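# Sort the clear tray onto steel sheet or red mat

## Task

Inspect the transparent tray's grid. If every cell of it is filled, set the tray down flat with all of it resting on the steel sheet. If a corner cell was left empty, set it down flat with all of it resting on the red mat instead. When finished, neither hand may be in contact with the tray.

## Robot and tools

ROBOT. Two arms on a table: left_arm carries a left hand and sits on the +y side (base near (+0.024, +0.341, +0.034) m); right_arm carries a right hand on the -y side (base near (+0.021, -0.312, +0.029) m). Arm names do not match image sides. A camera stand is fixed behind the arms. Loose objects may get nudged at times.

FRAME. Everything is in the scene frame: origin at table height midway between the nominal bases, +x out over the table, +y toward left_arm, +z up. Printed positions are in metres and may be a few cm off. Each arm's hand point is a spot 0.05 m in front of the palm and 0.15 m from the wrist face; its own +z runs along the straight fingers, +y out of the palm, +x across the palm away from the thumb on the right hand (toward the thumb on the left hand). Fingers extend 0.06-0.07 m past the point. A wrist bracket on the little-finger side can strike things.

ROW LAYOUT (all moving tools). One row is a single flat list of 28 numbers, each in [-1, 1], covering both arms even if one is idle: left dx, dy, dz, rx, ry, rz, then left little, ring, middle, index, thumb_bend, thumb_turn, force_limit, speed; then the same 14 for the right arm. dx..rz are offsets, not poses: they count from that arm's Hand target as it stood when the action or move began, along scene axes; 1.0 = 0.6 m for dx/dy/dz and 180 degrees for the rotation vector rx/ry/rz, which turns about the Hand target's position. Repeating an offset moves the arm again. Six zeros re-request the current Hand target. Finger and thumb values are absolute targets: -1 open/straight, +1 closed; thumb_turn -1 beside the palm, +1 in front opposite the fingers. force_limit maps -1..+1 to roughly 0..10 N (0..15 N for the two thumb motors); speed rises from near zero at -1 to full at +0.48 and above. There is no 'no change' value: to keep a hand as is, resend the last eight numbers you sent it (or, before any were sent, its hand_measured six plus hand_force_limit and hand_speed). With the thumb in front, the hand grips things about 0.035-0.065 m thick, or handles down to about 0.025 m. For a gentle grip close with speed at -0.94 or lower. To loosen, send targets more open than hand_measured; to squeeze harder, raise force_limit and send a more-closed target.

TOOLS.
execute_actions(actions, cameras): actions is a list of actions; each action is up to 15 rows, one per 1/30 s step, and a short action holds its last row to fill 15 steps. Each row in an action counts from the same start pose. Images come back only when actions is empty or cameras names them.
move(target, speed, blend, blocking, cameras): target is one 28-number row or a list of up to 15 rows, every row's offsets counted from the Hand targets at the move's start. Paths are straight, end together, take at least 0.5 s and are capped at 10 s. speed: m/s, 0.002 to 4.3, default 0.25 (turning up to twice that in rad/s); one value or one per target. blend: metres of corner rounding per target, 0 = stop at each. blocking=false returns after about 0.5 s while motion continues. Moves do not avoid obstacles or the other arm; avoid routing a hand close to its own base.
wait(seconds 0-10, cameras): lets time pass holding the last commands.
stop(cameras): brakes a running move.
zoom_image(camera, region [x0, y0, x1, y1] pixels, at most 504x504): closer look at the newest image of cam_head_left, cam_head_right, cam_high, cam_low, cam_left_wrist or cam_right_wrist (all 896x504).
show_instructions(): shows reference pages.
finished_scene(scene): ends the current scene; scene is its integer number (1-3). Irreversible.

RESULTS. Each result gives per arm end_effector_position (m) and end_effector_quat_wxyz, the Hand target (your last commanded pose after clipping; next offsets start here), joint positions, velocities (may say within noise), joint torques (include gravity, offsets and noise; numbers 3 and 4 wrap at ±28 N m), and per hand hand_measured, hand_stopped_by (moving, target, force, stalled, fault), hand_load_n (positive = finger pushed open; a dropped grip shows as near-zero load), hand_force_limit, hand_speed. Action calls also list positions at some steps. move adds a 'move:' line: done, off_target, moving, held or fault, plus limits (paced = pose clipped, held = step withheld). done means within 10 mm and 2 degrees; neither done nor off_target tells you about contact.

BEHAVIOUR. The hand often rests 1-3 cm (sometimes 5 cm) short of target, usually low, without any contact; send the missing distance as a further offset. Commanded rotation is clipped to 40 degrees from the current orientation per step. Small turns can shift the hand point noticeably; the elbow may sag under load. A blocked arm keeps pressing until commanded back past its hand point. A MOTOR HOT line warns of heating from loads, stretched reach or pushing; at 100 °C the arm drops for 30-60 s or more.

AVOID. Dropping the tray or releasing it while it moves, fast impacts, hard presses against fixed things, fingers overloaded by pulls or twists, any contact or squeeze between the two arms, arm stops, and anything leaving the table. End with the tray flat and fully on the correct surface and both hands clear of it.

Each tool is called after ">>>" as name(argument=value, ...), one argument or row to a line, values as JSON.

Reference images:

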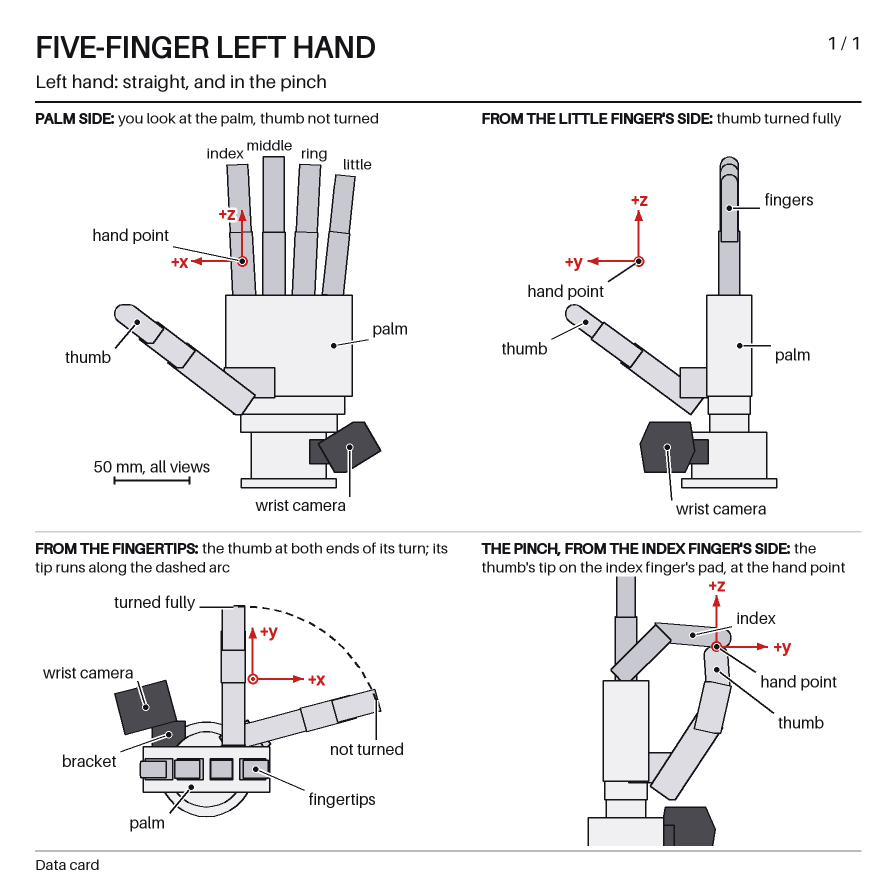

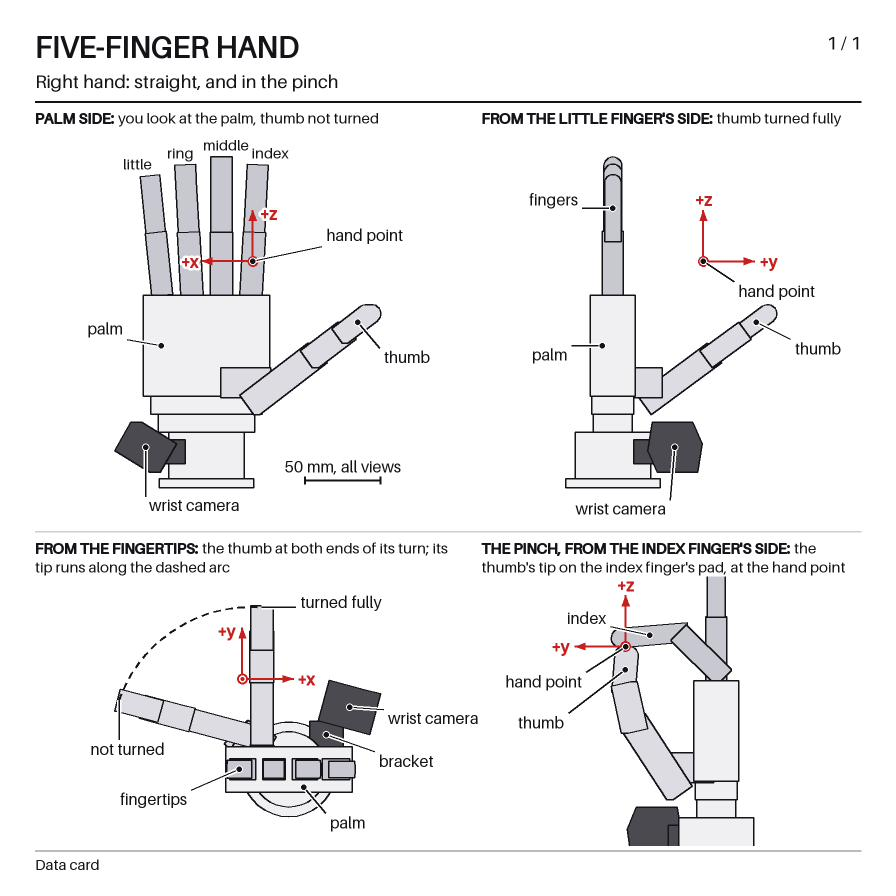

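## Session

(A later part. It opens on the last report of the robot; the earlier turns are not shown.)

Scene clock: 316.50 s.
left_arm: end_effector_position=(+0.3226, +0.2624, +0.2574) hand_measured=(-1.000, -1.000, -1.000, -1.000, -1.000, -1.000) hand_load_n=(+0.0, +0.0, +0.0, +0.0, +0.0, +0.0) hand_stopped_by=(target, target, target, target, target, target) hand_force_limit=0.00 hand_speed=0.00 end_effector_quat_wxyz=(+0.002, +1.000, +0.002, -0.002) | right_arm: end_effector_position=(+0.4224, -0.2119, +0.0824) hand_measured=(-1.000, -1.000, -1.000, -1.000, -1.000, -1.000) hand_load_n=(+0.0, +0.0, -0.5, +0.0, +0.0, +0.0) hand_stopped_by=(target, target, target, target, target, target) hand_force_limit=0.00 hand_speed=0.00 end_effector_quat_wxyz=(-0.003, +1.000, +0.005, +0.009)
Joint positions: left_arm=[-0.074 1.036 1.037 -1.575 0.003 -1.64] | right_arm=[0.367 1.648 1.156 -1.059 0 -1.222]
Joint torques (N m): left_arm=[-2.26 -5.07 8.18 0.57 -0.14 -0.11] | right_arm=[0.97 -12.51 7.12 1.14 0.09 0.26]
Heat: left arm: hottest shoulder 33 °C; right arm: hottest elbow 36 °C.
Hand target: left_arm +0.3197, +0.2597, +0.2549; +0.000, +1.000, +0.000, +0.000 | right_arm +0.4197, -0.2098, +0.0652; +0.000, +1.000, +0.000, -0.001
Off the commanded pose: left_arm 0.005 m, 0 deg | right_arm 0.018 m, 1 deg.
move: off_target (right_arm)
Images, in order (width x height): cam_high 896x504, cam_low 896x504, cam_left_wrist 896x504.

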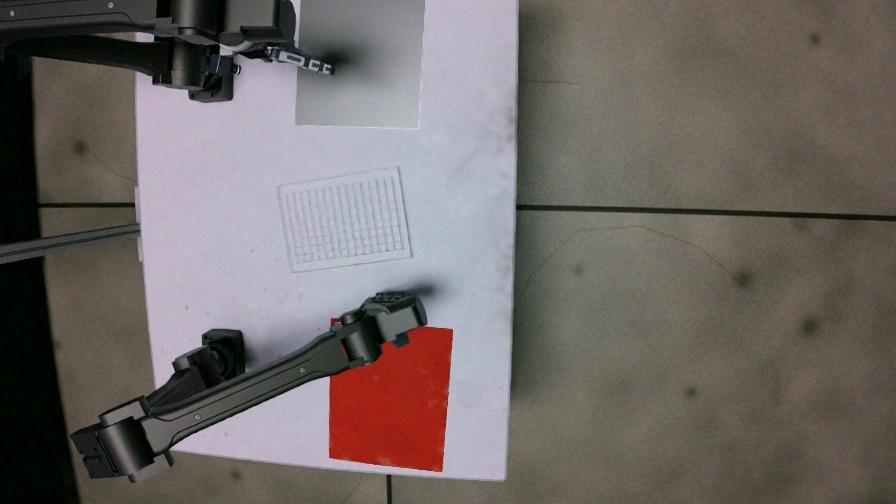

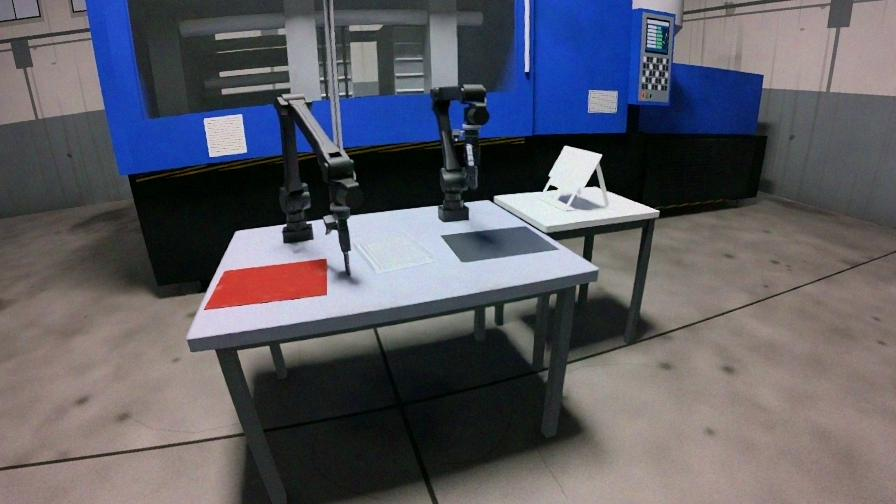

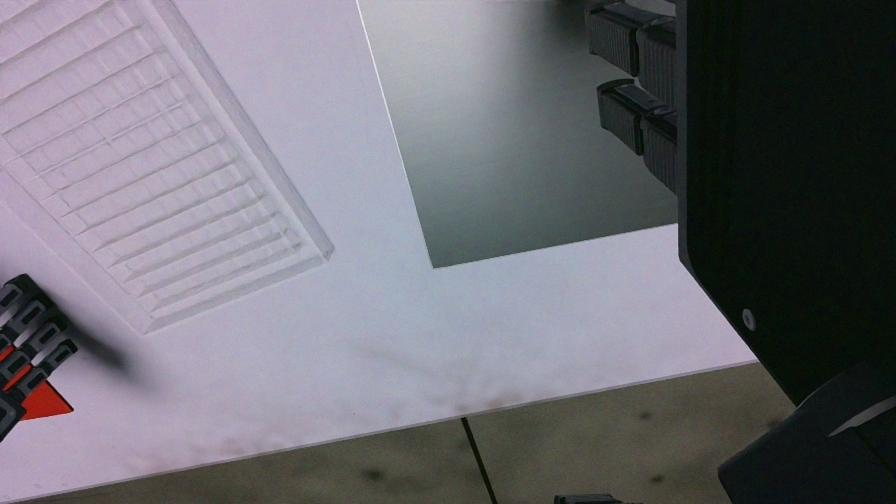

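>>> move(
  target=[
    [0,0,0,0,0,0,-1,-1,-1,-1,-1,-1,0,0,0,0.0,0.03,0,0,0,-1,-1,-1,-1,-1,-1,0,0],
    [0,0,0,0,0,0,-1,-1,-1,-1,-1,-1,0,0,0,0.217,0.03,0,0,0,-1,-1,-1,-1,-1,-1,0,0],
  ],
  speed=0.12,
  cameras=["cam_high","cam_low","cam_left_wrist"],
)

Scene clock: 328.73 s.
left_arm: end_effector_position=(+0.3226, +0.2624, +0.2574) hand_measured=(-1.000, -1.000, -1.000, -1.000, -1.000, -1.000) hand_load_n=(+0.0, +0.0, +0.0, +0.0, +0.0, +0.0) hand_stopped_by=(target, target, target, target, target, target) hand_force_limit=0.00 hand_speed=0.00 end_effector_quat_wxyz=(+0.002, +1.000, +0.002, -0.002) | right_arm: end_effector_position=(+0.4125, -0.0930, +0.0852) hand_measured=(-1.000, -1.000, -1.000, -1.000, -1.000, -1.000) hand_load_n=(+0.0, +0.0, -1.0, -1.0, +0.0, +0.0) hand_stopped_by=(target, target, target, target, target, target) hand_force_limit=0.00 hand_speed=0.00 end_effector_quat_wxyz=(+0.003, +1.000, +0.004, +0.000)
Joint positions: left_arm=[-0.074 1.036 1.037 -1.575 0.003 -1.64] | right_arm=[0.599 1.767 1.321 -1.127 0.006 -0.99]
Joint torques (N m): left_arm=[-2.37 -4.95 8.18 0.55 -0.14 -0.11] | right_arm=[1.38 -14.8 12.19 -0.12 -0.13 0.33]
Heat: left arm: hottest shoulder 33 °C; right arm: hottest elbow 36 °C.
Hand target: left_arm +0.3197, +0.2597, +0.2549; +0.000, +1.000, +0.000, +0.000 | right_arm +0.4196, -0.0796, +0.0831; +0.000, +1.000, +0.000, -0.002
Off the commanded pose: left_arm 0.005 m, 0 deg | right_arm 0.015 m, 1 deg.
move: off_target (right_arm)
Images, in order (width x height): cam_high 896x504, cam_low 896x504, cam_left_wrist 896x504.

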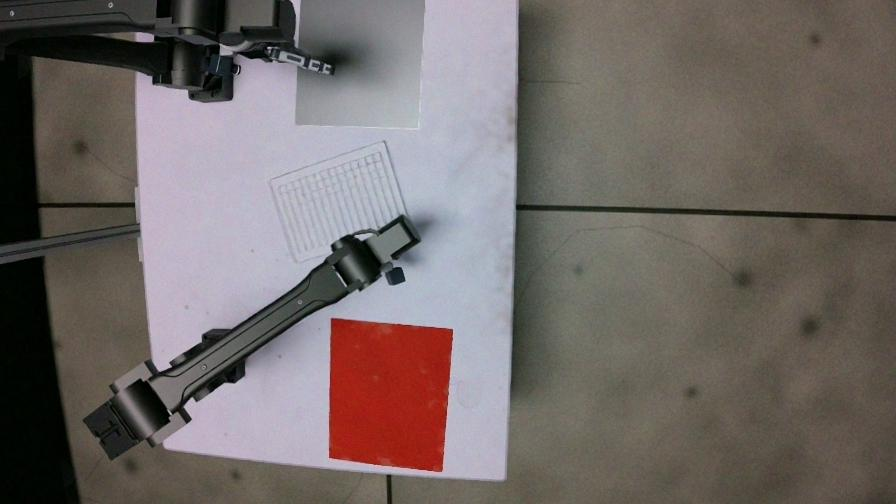

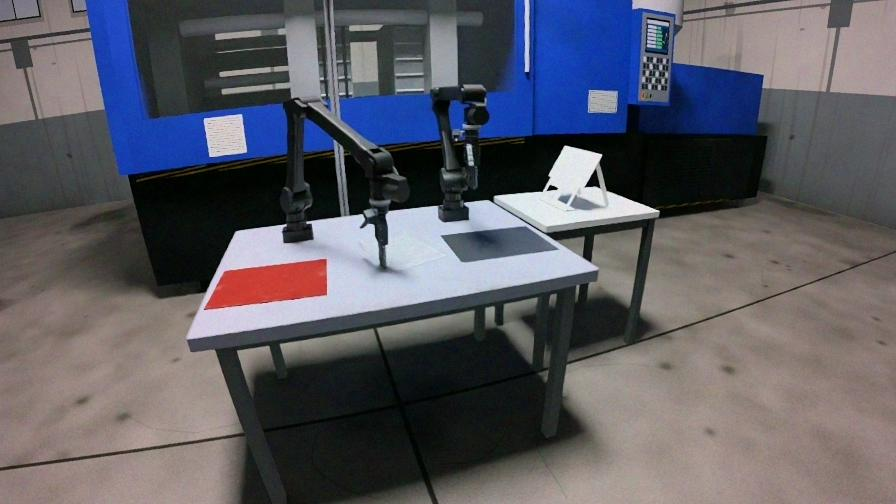

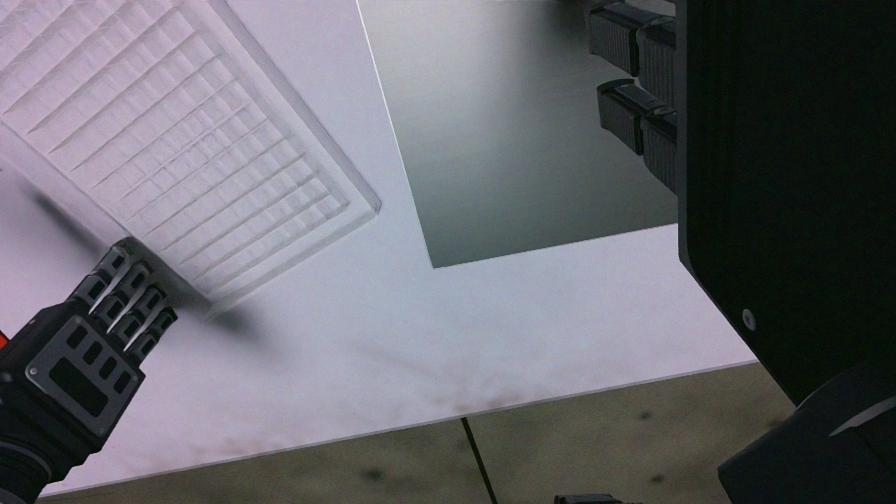

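>>> move(
  target=[0,0,0,0,0,0,-1,-1,-1,-1,-1,-1,0,0,0,0.19,0.0,0,0,0,-1,-1,-1,-1,-1,-1,0,0],
  speed=0.12,
  cameras=["cam_high","cam_left_wrist"],
)

Scene clock: 339.53 s.
left_arm: end_effector_position=(+0.3226, +0.2624, +0.2574) hand_measured=(-1.000, -1.000, -1.000, -1.000, -1.000, -1.000) hand_load_n=(+0.0, +0.0, +0.0, +0.0, +0.0, +0.0) hand_stopped_by=(target, target, target, target, target, target) hand_force_limit=0.00 hand_speed=0.00 end_effector_quat_wxyz=(+0.002, +1.000, +0.002, -0.002) | right_arm: end_effector_position=(+0.4152, -0.0033, +0.0897) hand_measured=(-1.000, -1.000, -1.000, -1.000, -1.000, -1.000) hand_load_n=(+0.0, +0.0, -2.5, -7.5, +0.0, +0.0) hand_stopped_by=(target, target, target, target, target, target) hand_force_limit=0.00 hand_speed=0.00 end_effector_quat_wxyz=(+0.025, +1.000, +0.004, -0.006)
Joint positions: left_arm=[-0.074 1.036 1.037 -1.575 0.003 -1.64] | right_arm=[0.737 1.926 1.559 -1.246 0.029 -0.851]
Joint torques (N m): left_arm=[-2.37 -5.01 8.17 0.55 -0.15 -0.11] | right_arm=[3.72 -17.03 14 0.96 -1.01 0.52]
Heat: left arm: hottest shoulder 33 °C; right arm: hottest elbow 37 °C.
Hand target: left_arm +0.3197, +0.2597, +0.2549; +0.000, +1.000, +0.000, +0.000 | right_arm +0.4198, +0.0344, +0.0832; +0.000, +1.000, -0.001, -0.001
Off the commanded pose: left_arm 0.005 m, 0 deg | right_arm 0.038 m, 3 deg.
move: off_target (right_arm)
Images, in order (width x height): cam_high 896x504, cam_left_wrist 896x504.

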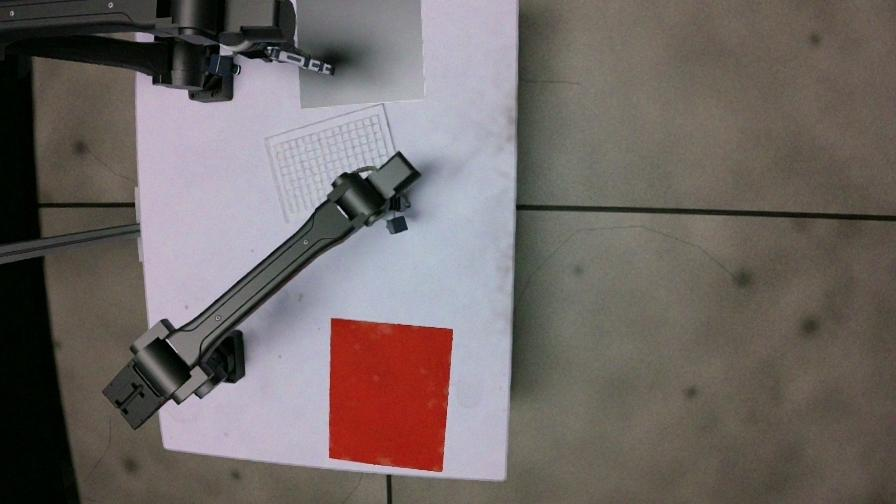

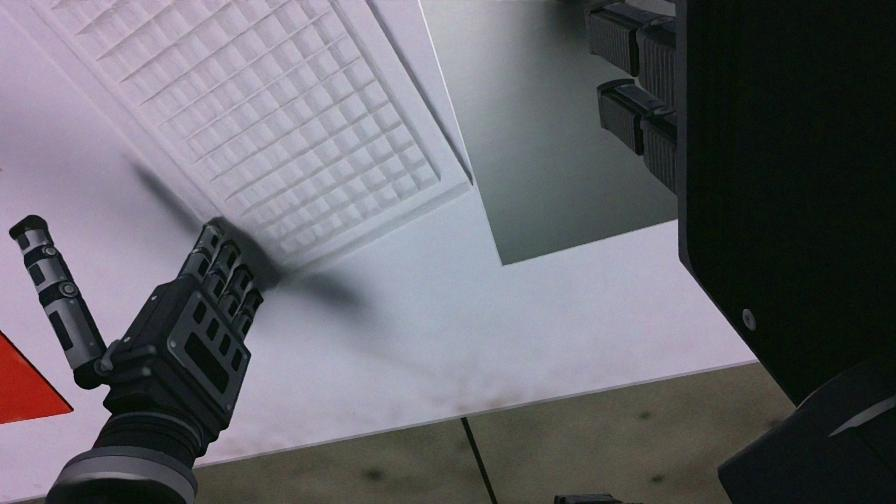

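>>> move(
  target=[
    [0,0,0,0,0,0,-1,-1,-1,-1,-1,-1,0,0,0.0,-0.1,0.0,0,0,0,-1,-1,-1,-1,-1,-1,0,0],
    [-0.257,0.0,-0.1,0,0,-0.194,-1,-1,-1,-1,-1,-1,0,0,0.05,-0.39,0.05,0,0,0,-1,-1,-1,-1,-1,-1,0,0],
    [-0.257,0.0,-0.28,0,0,-0.194,-1,-1,-1,-1,-1,-1,0,0,0.05,-0.39,0.05,0,0,0,-1,-1,-1,-1,-1,-1,0,0],
  ],
  speed=0.2,
  blend=[0.02,0.02,0],
  cameras=["cam_high","cam_left_wrist","cam_low"],
)

Scene clock: 407.50 s.
left_arm: end_effector_position=(+0.1693, +0.2618, +0.0925) hand_measured=(-1.000, -1.000, -1.000, -1.000, -1.000, -1.000) hand_load_n=(+0.0, +0.0, +0.0, +0.0, +0.0, +0.0) hand_stopped_by=(target, target, target, target, target, target) hand_force_limit=0.00 hand_speed=0.00 end_effector_quat_wxyz=(-0.002, +0.956, -0.293, +0.005) | right_arm: end_effector_position=(+0.4514, -0.1967, +0.1085) hand_measured=(-1.000, -1.000, -1.000, -1.000, -1.000, -1.000) hand_load_n=(+0.0, +0.0, +0.0, +0.0, +0.0, +0.0) hand_stopped_by=(target, target, target, target, target, target) hand_force_limit=0.00 hand_speed=0.00 end_effector_quat_wxyz=(+0.000, +1.000, -0.006, -0.003)
Joint positions: left_arm=[-0.087 0.728 0.445 -1.277 -0.002 -1.056] | right_arm=[0.373 1.715 1.317 -1.178 -0.002 -1.195]
Joint torques (N m): left_arm=[-2.37 1.44 7.92 0.72 0.06 0] | right_arm=[0.5 -17.96 7.92 -0.09 0.08 -0.02]
Heat: left arm: hottest shoulder 32 °C; right arm: hottest elbow 43 °C.
Hand target: left_arm +0.1655, +0.2598, +0.0870; +0.000, +0.954, -0.300, +0.000 | right_arm +0.4498, -0.1996, +0.1133; +0.000, +1.000, +0.000, -0.001
Off the commanded pose: left_arm 0.007 m, 1 deg | right_arm 0.006 m, 1 deg.
move: done
Images, in order (width x height): cam_high 896x504, cam_low 896x504, cam_left_wrist 896x504.

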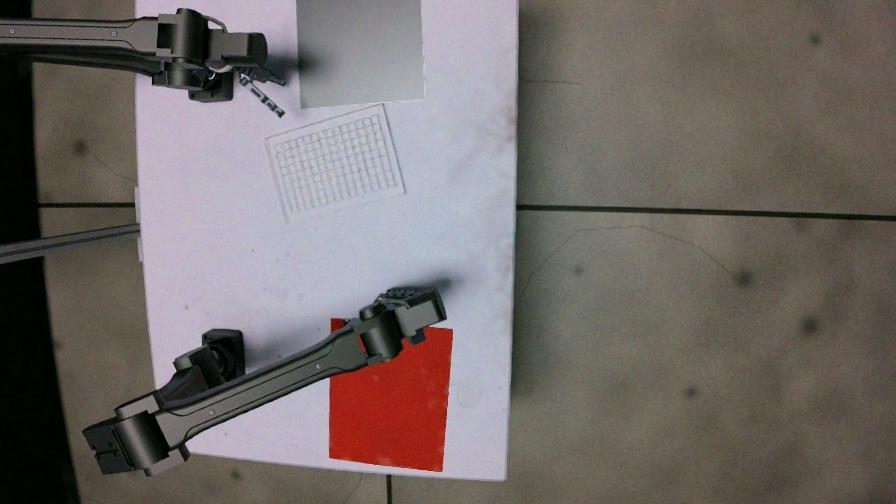

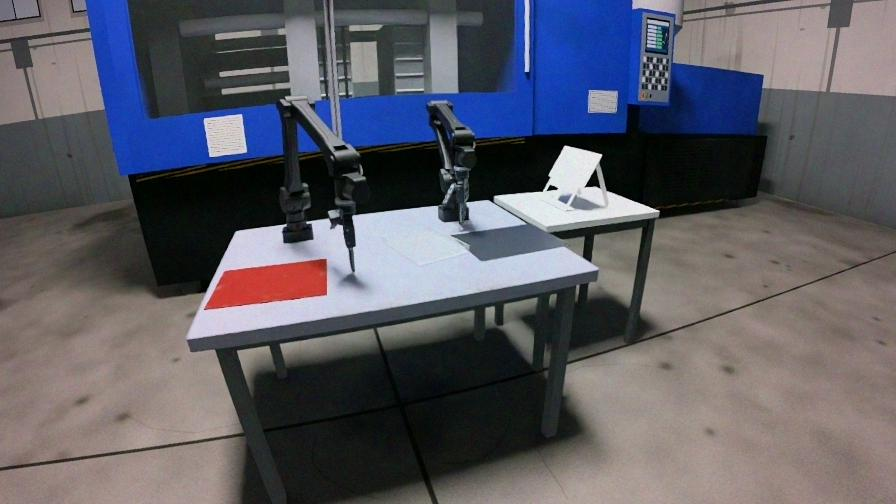

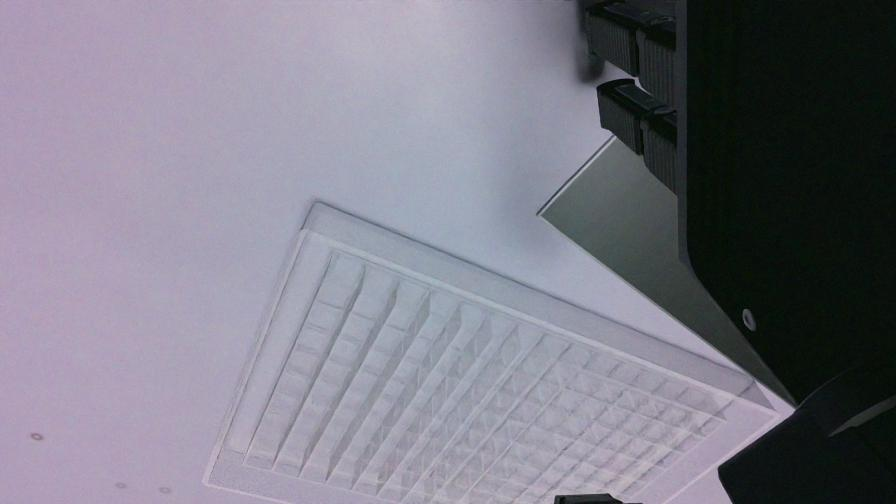

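>>> move(
  target=[0.0,-0.383,0.0,0,0,0,-1,-1,-1,-1,-1,-1,0,0,0.0,0.0,-0.03,0,0,0,-1,-1,-1,-1,-1,-1,0,0],
  speed=0.15,
  cameras=["cam_high","cam_left_wrist"],
)

Scene clock: 419.40 s.
left_arm: end_effector_position=(+0.1530, +0.0539, +0.0731) hand_measured=(-1.000, -1.000, -1.000, -1.000, -1.000, -1.000) hand_load_n=(+0.0, +0.0, +0.0, +0.0, +0.0, +0.0) hand_stopped_by=(target, target, target, target, target, target) hand_force_limit=0.00 hand_speed=0.00 end_effector_quat_wxyz=(-0.014, +0.954, -0.299, -0.021) | right_arm: end_effector_position=(+0.4479, -0.1980, +0.0991) hand_measured=(-1.000, -1.000, -1.000, -1.000, -1.000, -1.000) hand_load_n=(+0.0, +0.0, +0.0, +0.0, +0.0, +0.0) hand_stopped_by=(target, target, target, target, target, target) hand_force_limit=0.00 hand_speed=0.00 end_effector_quat_wxyz=(+0.000, +1.000, -0.006, -0.002)
Joint positions: left_arm=[-1.012 1.199 0.651 -1.073 0.006 -1.967] | right_arm=[0.373 1.715 1.29 -1.15 -0.002 -1.195]
Joint torques (N m): left_arm=[-2.2 -4.07 11.99 0.87 -0.22 -0.11] | right_arm=[0.38 -15.79 7.83 0.66 0.08 -0.02]
Heat: left arm: hottest shoulder 32 °C; right arm: hottest elbow 41 °C.
Hand target: left_arm +0.1656, +0.0299, +0.0870; +0.000, +0.954, -0.300, +0.000 | right_arm +0.4499, -0.1995, +0.0953; +0.000, +1.000, +0.000, -0.001
Off the commanded pose: left_arm 0.030 m, 3 deg | right_arm 0.004 m, 1 deg.
move: off_target (left_arm)
Images, in order (width x height): cam_high 896x504, cam_left_wrist 896x504.

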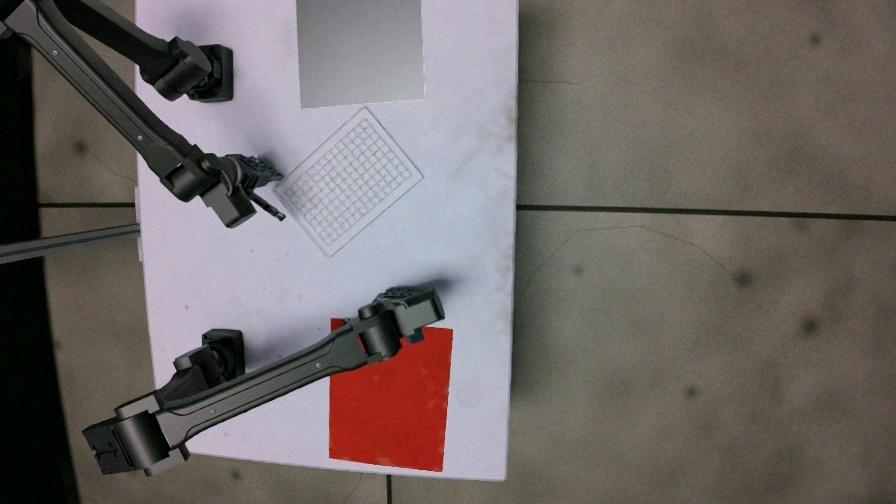

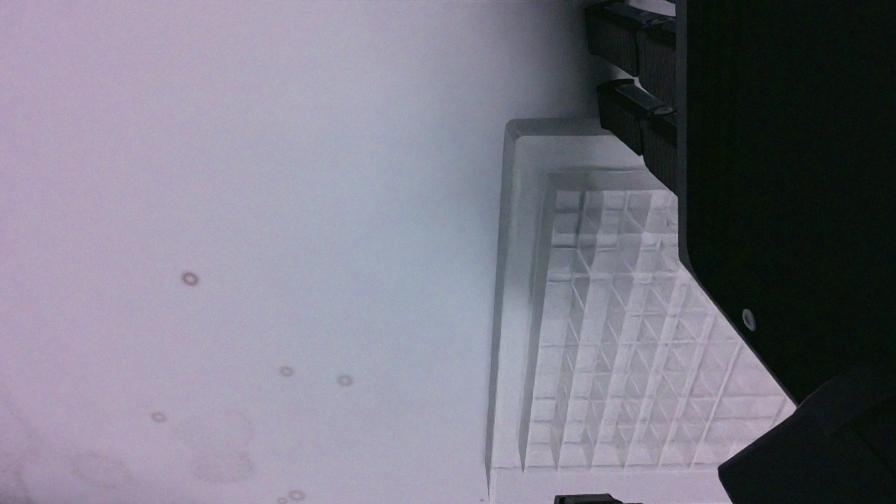

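>>> move(
  target=[
    [0.057,-0.133,0.02,0,0,-0.04,-1,-1,-1,-1,-1,-1,0,0,0.0,0.0,0,0,0,0,-1,-1,-1,-1,-1,-1,0,0],
    [0.09,-0.267,0.02,0,0,-0.083,-1,-1,-1,-1,-1,-1,0,0,0.0,0.0,0,0,0,0,-1,-1,-1,-1,-1,-1,0,0],
  ],
  speed=0.15,
  blend=[0.03,0],
  cameras=["cam_high","cam_left_wrist"],
)

Scene clock: 460.03 s.
left_arm: end_effector_position=(+0.2152, -0.1135, +0.0918) hand_measured=(-1.000, -1.000, -1.000, -1.000, -1.000, -1.000) hand_load_n=(+0.0, +0.0, +0.0, -0.5, +0.0, +0.0) hand_stopped_by=(target, target, target, target, target, target) hand_force_limit=0.00 hand_speed=0.00 end_effector_quat_wxyz=(-0.004, +0.911, -0.413, -0.008) | right_arm: end_effector_position=(+0.4479, -0.1980, +0.0991) hand_measured=(-1.000, -1.000, -1.000, -1.000, -1.000, -1.000) hand_load_n=(+0.0, +0.0, +0.0, +0.0, +0.0, +0.0) hand_stopped_by=(target, target, target, target, target, target) hand_force_limit=0.00 hand_speed=0.00 end_effector_quat_wxyz=(+0.000, +1.000, -0.006, -0.002)
Joint positions: left_arm=[-1.072 1.636 1.153 -1.105 0.003 -1.783] | right_arm=[0.373 1.715 1.29 -1.15 -0.002 -1.195]
Joint torques (N m): left_arm=[-2.2 -11.52 12 -0.05 -0.14 -0.04] | right_arm=[0.44 -16.91 8.03 0.75 0.15 -0.02]
Heat: left arm: hottest elbow 38 °C; right arm: hottest elbow 38 °C.
Hand target: left_arm +0.2195, -0.1303, +0.0989; +0.000, +0.907, -0.422, +0.000 | right_arm +0.4499, -0.1995, +0.0953; +0.000, +1.000, +0.000, -0.001
Off the commanded pose: left_arm 0.019 m, 1 deg | right_arm 0.005 m, 1 deg.
move: off_target (left_arm)
Images, in order (width x height): cam_high 896x504, cam_left_wrist 896x504.

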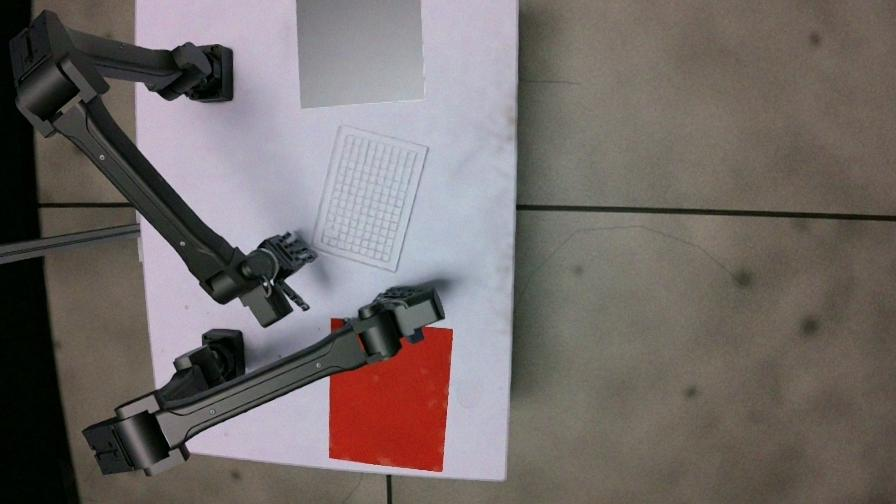

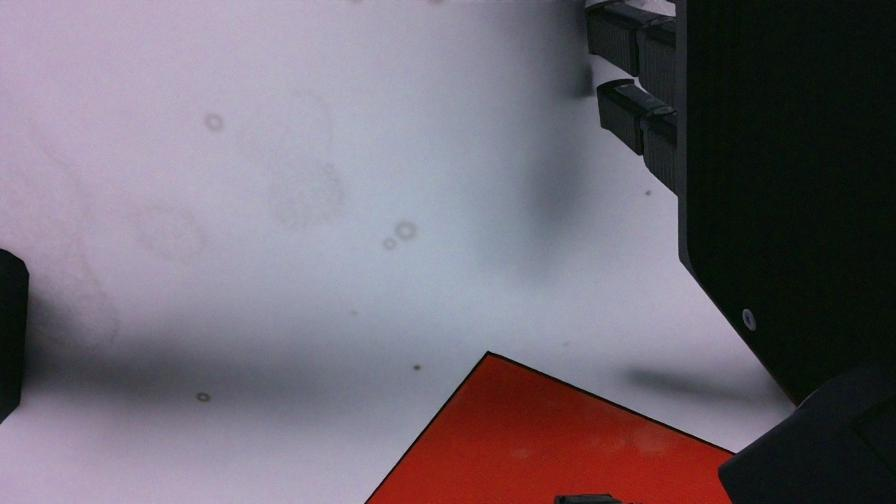

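>>> move(
  target=[
    [-0.03,-0.03,0.17,0,0,0.0,-1,-1,-1,-1,-1,-1,0,0,0.0,0.0,0,0,0,0,-1,-1,-1,-1,-1,-1,0,0],
    [0.3675,0.6,0.17,0,0,0.278,-1,-1,-1,-1,-1,-1,0,0,-0.133,-0.04,0,0,0,0,-1,-1,-1,-1,-1,-1,0,0],
    [0.3675,0.6,0.0,0,0,0.278,-1,-1,-1,-1,-1,-1,0,0,-0.133,-0.04,0,0,0,0,-1,-1,-1,-1,-1,-1,0,0],
  ],
  speed=0.3,
  blend=[0.05,0.05,0],
)

>>> move(
  target=[0,0,-0.075,0,0,0.0,-1,-1,-1,-1,-1,-1,0,0,0.0,0.0,0,0,0,0,-1,-1,-1,-1,-1,-1,0,0],
  speed=0.08,
  cameras=["cam_high","cam_left_wrist","cam_right_wrist"],
)

Scene clock: 496.93 s.
left_arm: end_effector_position=(+0.4393, +0.2264, +0.1044) hand_measured=(-1.000, -1.000, -1.000, -1.000, -1.000, -1.000) hand_load_n=(+0.0, +0.0, +0.0, +0.0, +0.0, +0.0) hand_stopped_by=(target, target, target, target, target, target) hand_force_limit=0.00 hand_speed=0.00 end_effector_quat_wxyz=(+0.000, +1.000, +0.002, +0.002) | right_arm: end_effector_position=(+0.3690, -0.2269, +0.0925) hand_measured=(-1.000, -1.000, -1.000, -1.000, -1.000, -1.000) hand_load_n=(+0.0, +0.0, +0.0, +0.0, +0.0, -0.5) hand_stopped_by=(target, target, target, target, target, target) hand_force_limit=0.00 hand_speed=0.00 end_effector_quat_wxyz=(+0.003, +1.000, -0.005, -0.011)
Joint positions: left_arm=[-0.148 1.462 0.983 -1.087 0 -1.714] | right_arm=[0.376 1.535 1.04 -1.1 -0.002 -1.195]
Joint torques (N m): left_arm=[-0.56 -9.52 7.88 0.7 -0.03 0.03] | right_arm=[1.32 -14.62 7.57 0.68 0.11 0.12]
Heat: left arm: hottest elbow 36 °C; right arm: hottest elbow 37 °C.
Hand target: left_arm +0.4400, +0.2297, +0.0989; +0.000, +1.000, +0.002, +0.000 | right_arm +0.3700, -0.2235, +0.0953; +0.000, +1.000, +0.000, -0.001
Off the commanded pose: left_arm 0.006 m, 0 deg | right_arm 0.004 m, 1 deg.
move: done

Scene clock: 497.87 s.
left_arm: end_effector_position=(+0.4423, +0.2259, +0.0705) hand_measured=(-1.000, -1.000, -1.000, -1.000, -1.000, -1.000) hand_load_n=(+0.0, +0.0, +0.0, +0.0, +0.0, +0.0) hand_stopped_by=(target, target, target, target, target, target) hand_force_limit=0.00 hand_speed=0.00 end_effector_quat_wxyz=(+0.001, +1.000, +0.001, +0.009) | right_arm: end_effector_position=(+0.3690, -0.2269, +0.0925) hand_measured=(-1.000, -1.000, -1.000, -1.000, -1.000, -1.000) hand_load_n=(+0.0, +0.0, +0.0, +0.0, +0.0, +0.0) hand_stopped_by=(target, target, target, target, target, target) hand_force_limit=0.00 hand_speed=0.00 end_effector_quat_wxyz=(+0.003, +1.000, -0.005, -0.011)
Joint positions: left_arm=[-0.148 1.511 0.932 -0.975 0 -1.714] | right_arm=[0.376 1.535 1.04 -1.1 -0.002 -1.195]
Joint torques (N m): left_arm=[-0.73 -8.23 6.57 1.46 -0.03 0.04] | right_arm=[1.38 -14.68 7.61 0.58 0.12 0.11]
Heat: left arm: hottest elbow 36 °C; right arm: hottest elbow 37 °C.
Hand target: left_arm +0.4400, +0.2297, +0.0540; +0.000, +1.000, +0.002, +0.000 | right_arm +0.3700, -0.2235, +0.0953; +0.000, +1.000, +0.000, -0.001
Off the commanded pose: left_arm 0.017 m, 1 deg | right_arm 0.004 m, 1 deg.
move: off_target (left_arm)
Images, in order (width x height): cam_high 896x504, cam_left_wrist 896x504, cam_right_wrist 896x504.

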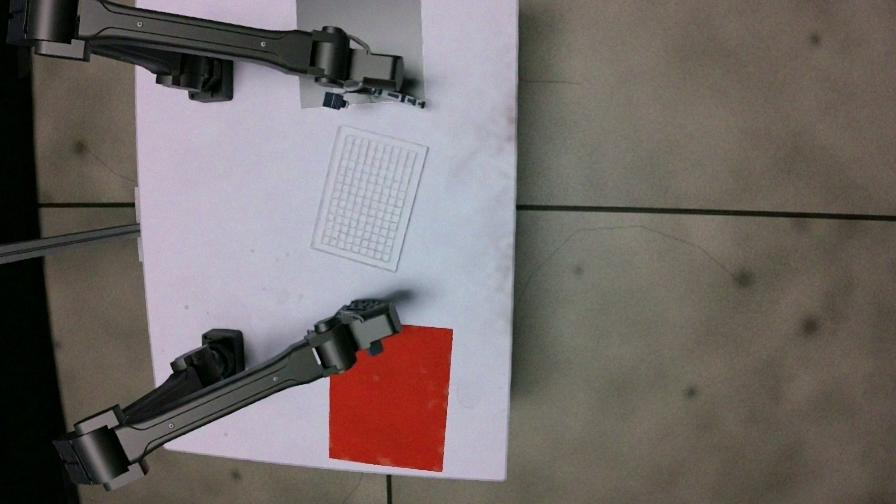

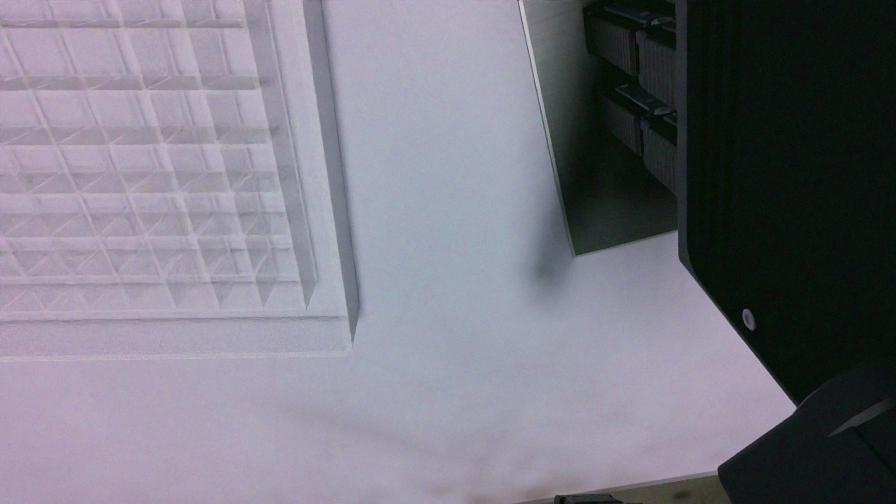

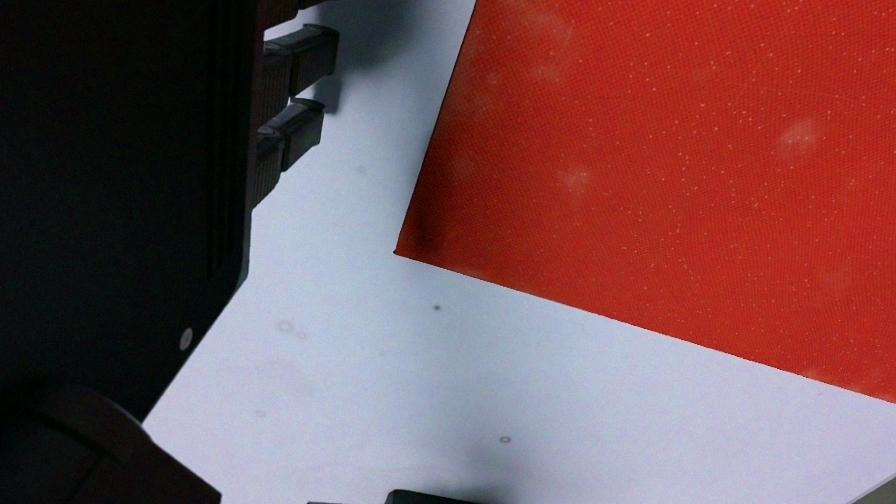

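>>> move(
  target=[
    [0,0,0.04,0,0,0.0,-1,-1,-1,-1,-1,-1,0,0,0.0,0.0,0,0,0,0,-1,-1,-1,-1,-1,-1,0,0],
    [0,-0.158,0.04,0,0,0.0,-1,-1,-1,-1,-1,-1,0,0,0.0,0.09,0,0,0,0,-1,-1,-1,-1,-1,-1,0,0],
  ],
  speed=0.1,
  cameras=["cam_high","cam_left_wrist","cam_low"],
)

>>> zoom_image(
  camera="cam_high",
  region=[280, 80, 460, 300],
)

Scene clock: 517.70 s.
left_arm: end_effector_position=(+0.4231, +0.1477, +0.0694) hand_measured=(-1.000, -1.000, -1.000, -1.000, -1.000, -1.000) hand_load_n=(+0.0, +0.0, +0.0, +0.0, +0.0, +0.0) hand_stopped_by=(target, target, target, target, target, target) hand_force_limit=0.00 hand_speed=0.00 end_effector_quat_wxyz=(-0.005, +1.000, +0.001, -0.010) | right_arm: end_effector_position=(+0.3562, -0.1804, +0.0920) hand_measured=(-1.000, -1.000, -1.000, -1.000, -1.000, -1.000) hand_load_n=(+0.0, +0.0, +0.0, +0.0, +0.0, +0.0) hand_stopped_by=(target, target, target, target, target, target) hand_force_limit=0.00 hand_speed=0.00 end_effector_quat_wxyz=(+0.004, +1.000, +0.004, -0.010)
Joint positions: left_arm=[-0.356 1.536 0.964 -1.021 -0.003 -1.92] | right_arm=[0.494 1.551 1.058 -1.1 -0.002 -1.094]
Joint torques (N m): left_arm=[-2.43 -9.35 11.77 0.05 0.12 -0.16] | right_arm=[0.91 -11.99 11.97 0.44 0.08 0.3]
Heat: left arm: hottest elbow 35 °C; right arm: hottest elbow 36 °C.
Hand target: left_arm +0.4399, +0.1350, +0.0779; +0.000, +1.000, +0.002, -0.001 | right_arm +0.3701, -0.1696, +0.0953; +0.000, +1.000, +0.000, -0.001
Off the commanded pose: left_arm 0.023 m, 1 deg | right_arm 0.018 m, 1 deg.
move: off_target (left_arm, right_arm)
Images, in order (width x height): cam_high 896x504, cam_low 896x504, cam_left_wrist 896x504.

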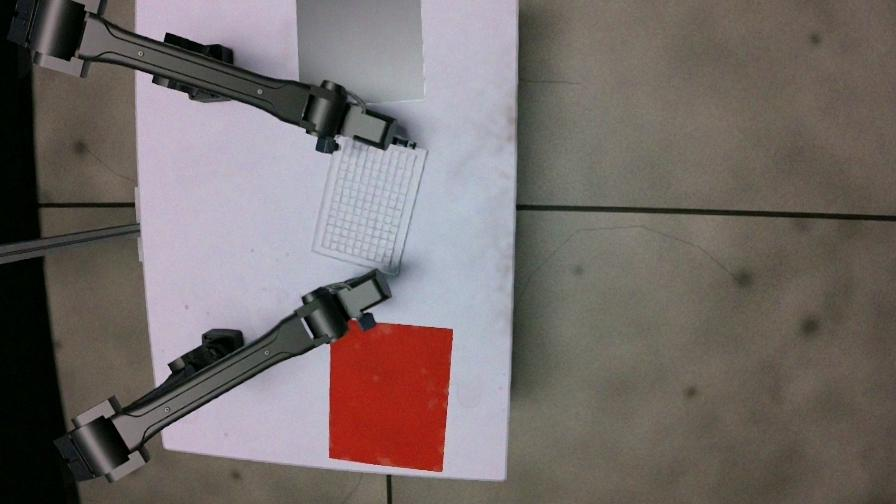

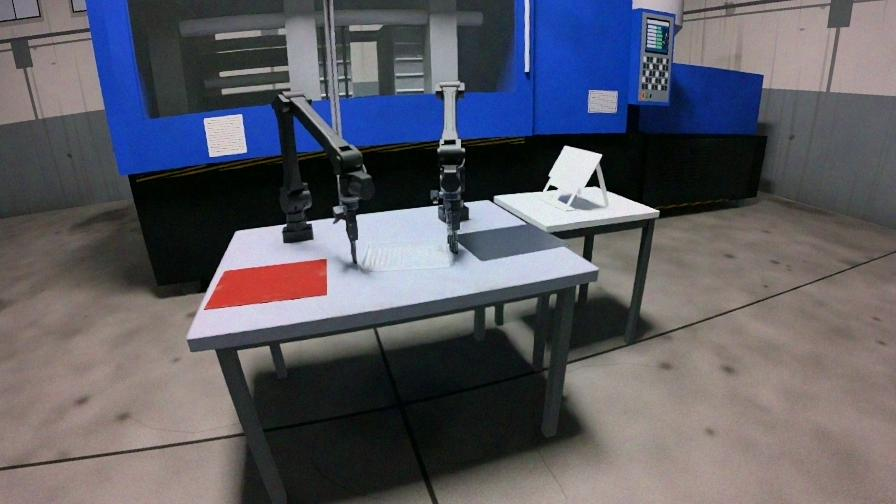

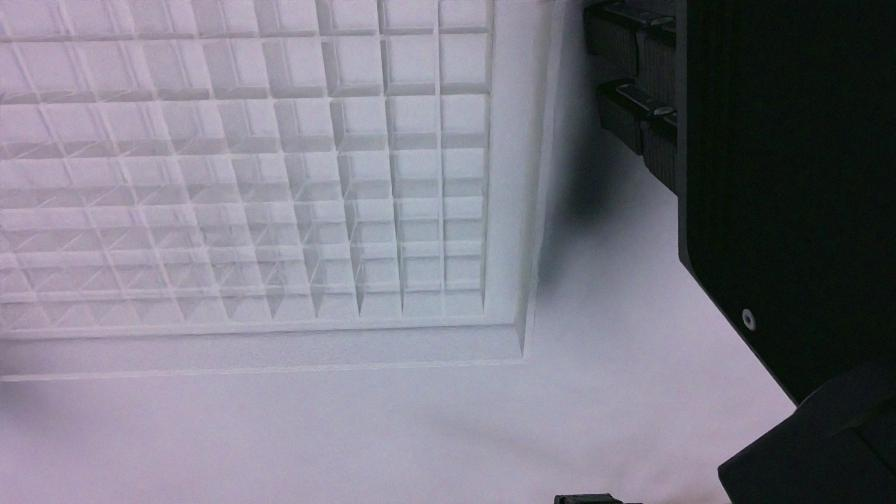

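Scaled by 2.291 from the camera's 896x504 image, which has a finer 1280x720 frame.

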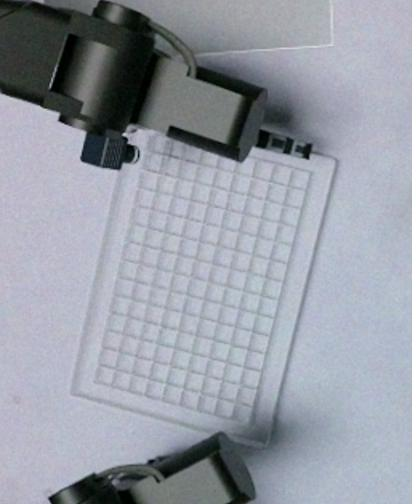

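>>> move(
  target=[0.02,-0.04,0.025,0,0,0.0,-1,-1,-1,-1,-1,-1,0,0,0.02,0.04,0,0,0,0,-1,-1,-1,-1,-1,-1,0,0],
  speed=0.1,
  cameras=["cam_high","cam_left_wrist","cam_low"],
)

>>> zoom_image(
  camera="cam_high",
  region=[280, 80, 460, 300],
)

>>> zoom_image(
  camera="cam_low",
  region=[320, 200, 480, 290],
)

Scene clock: 532.63 s.
left_arm: end_effector_position=(+0.4383, +0.1275, +0.0861) hand_measured=(-1.000, -1.000, -1.000, -1.000, -1.000, -1.000) hand_load_n=(+0.0, +0.5, +0.0, +0.0, +0.0, -0.5) hand_stopped_by=(target, target, target, target, target, target) hand_force_limit=0.00 hand_speed=0.00 end_effector_quat_wxyz=(-0.008, +1.000, +0.005, -0.008) | right_arm: end_effector_position=(+0.3694, -0.1635, +0.0911) hand_measured=(-1.000, -1.000, -1.000, -1.000, -1.000, -1.000) hand_load_n=(-3.5, +0.0, +0.0, +0.0, +0.0, +0.0) hand_stopped_by=(target, target, target, target, target, target) hand_force_limit=0.00 hand_speed=0.00 end_effector_quat_wxyz=(+0.008, +1.000, -0.007, -0.008)
Joint positions: left_arm=[-0.393 1.561 1.045 -1.075 -0.008 -1.965] | right_arm=[0.516 1.602 1.116 -1.106 0.007 -1.05]
Joint torques (N m): left_arm=[-2.55 -9.82 11.74 0.18 0.33 -0.12] | right_arm=[2.14 -12.04 12.33 0.08 -0.22 0.16]
Heat: left arm: hottest elbow 37 °C; right arm: hottest elbow 37 °C.
Hand target: left_arm +0.4520, +0.1110, +0.0928; +0.000, +1.000, +0.002, -0.001 | right_arm +0.3820, -0.1456, +0.0952; +0.000, +1.000, +0.000, -0.001
Off the commanded pose: left_arm 0.022 m, 1 deg | right_arm 0.022 m, 1 deg.
move: off_target (left_arm, right_arm)
Images, in order (width x height): cam_high 896x504, cam_low 896x504, cam_left_wrist 896x504.

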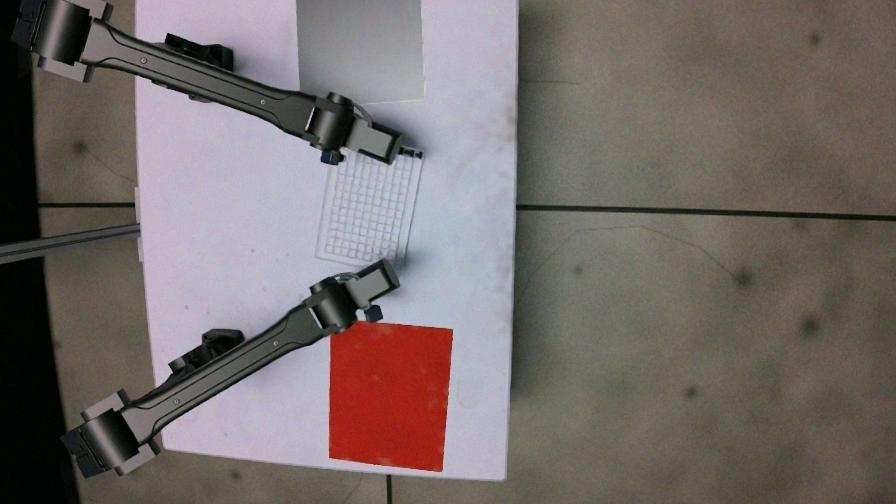

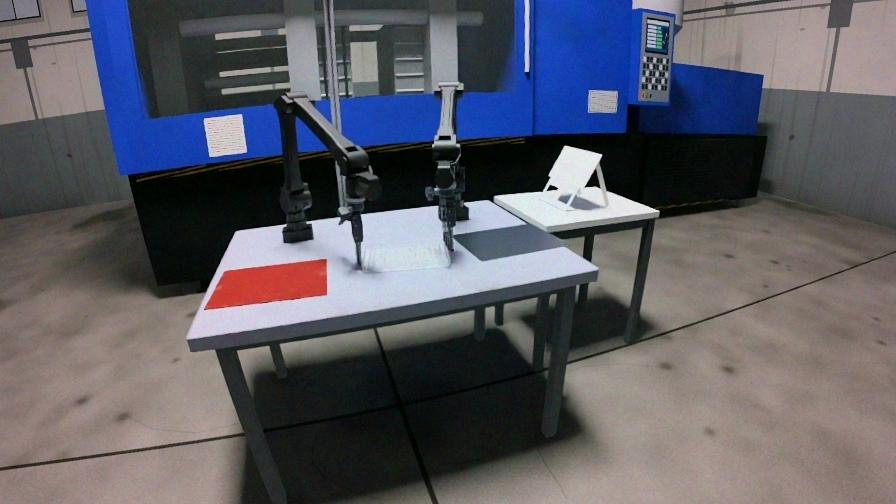

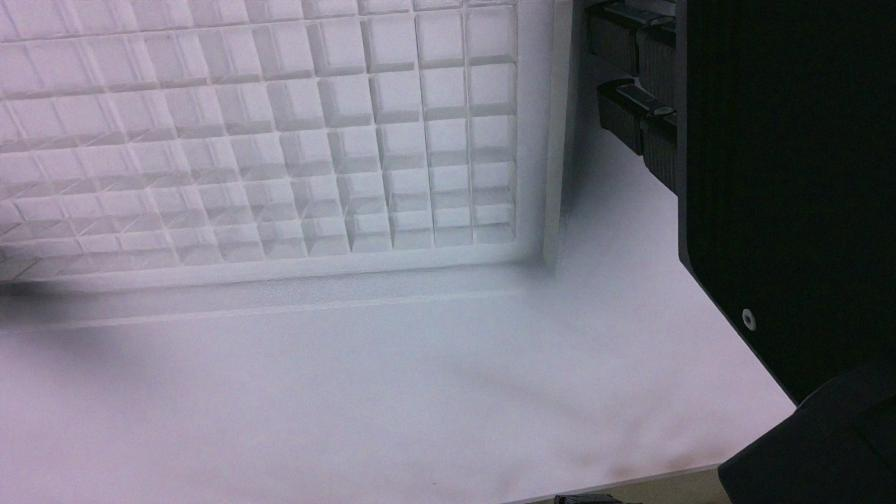

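Scaled by 2.291 from the camera's 896x504 image, which has a finer 1280x720 frame.

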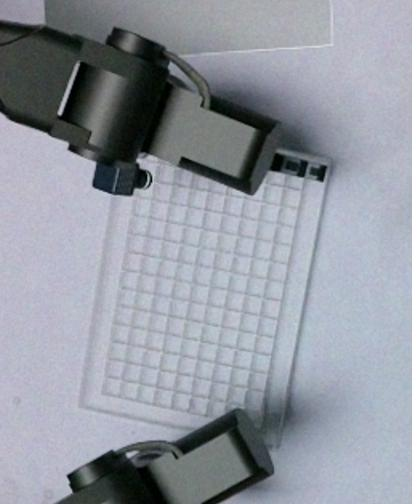

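Scaled by 3.150 from the camera's 896x504 image, which has a finer 1280x720 frame.

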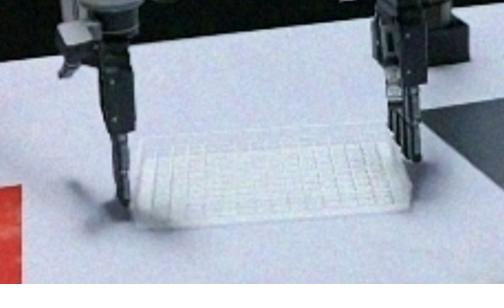

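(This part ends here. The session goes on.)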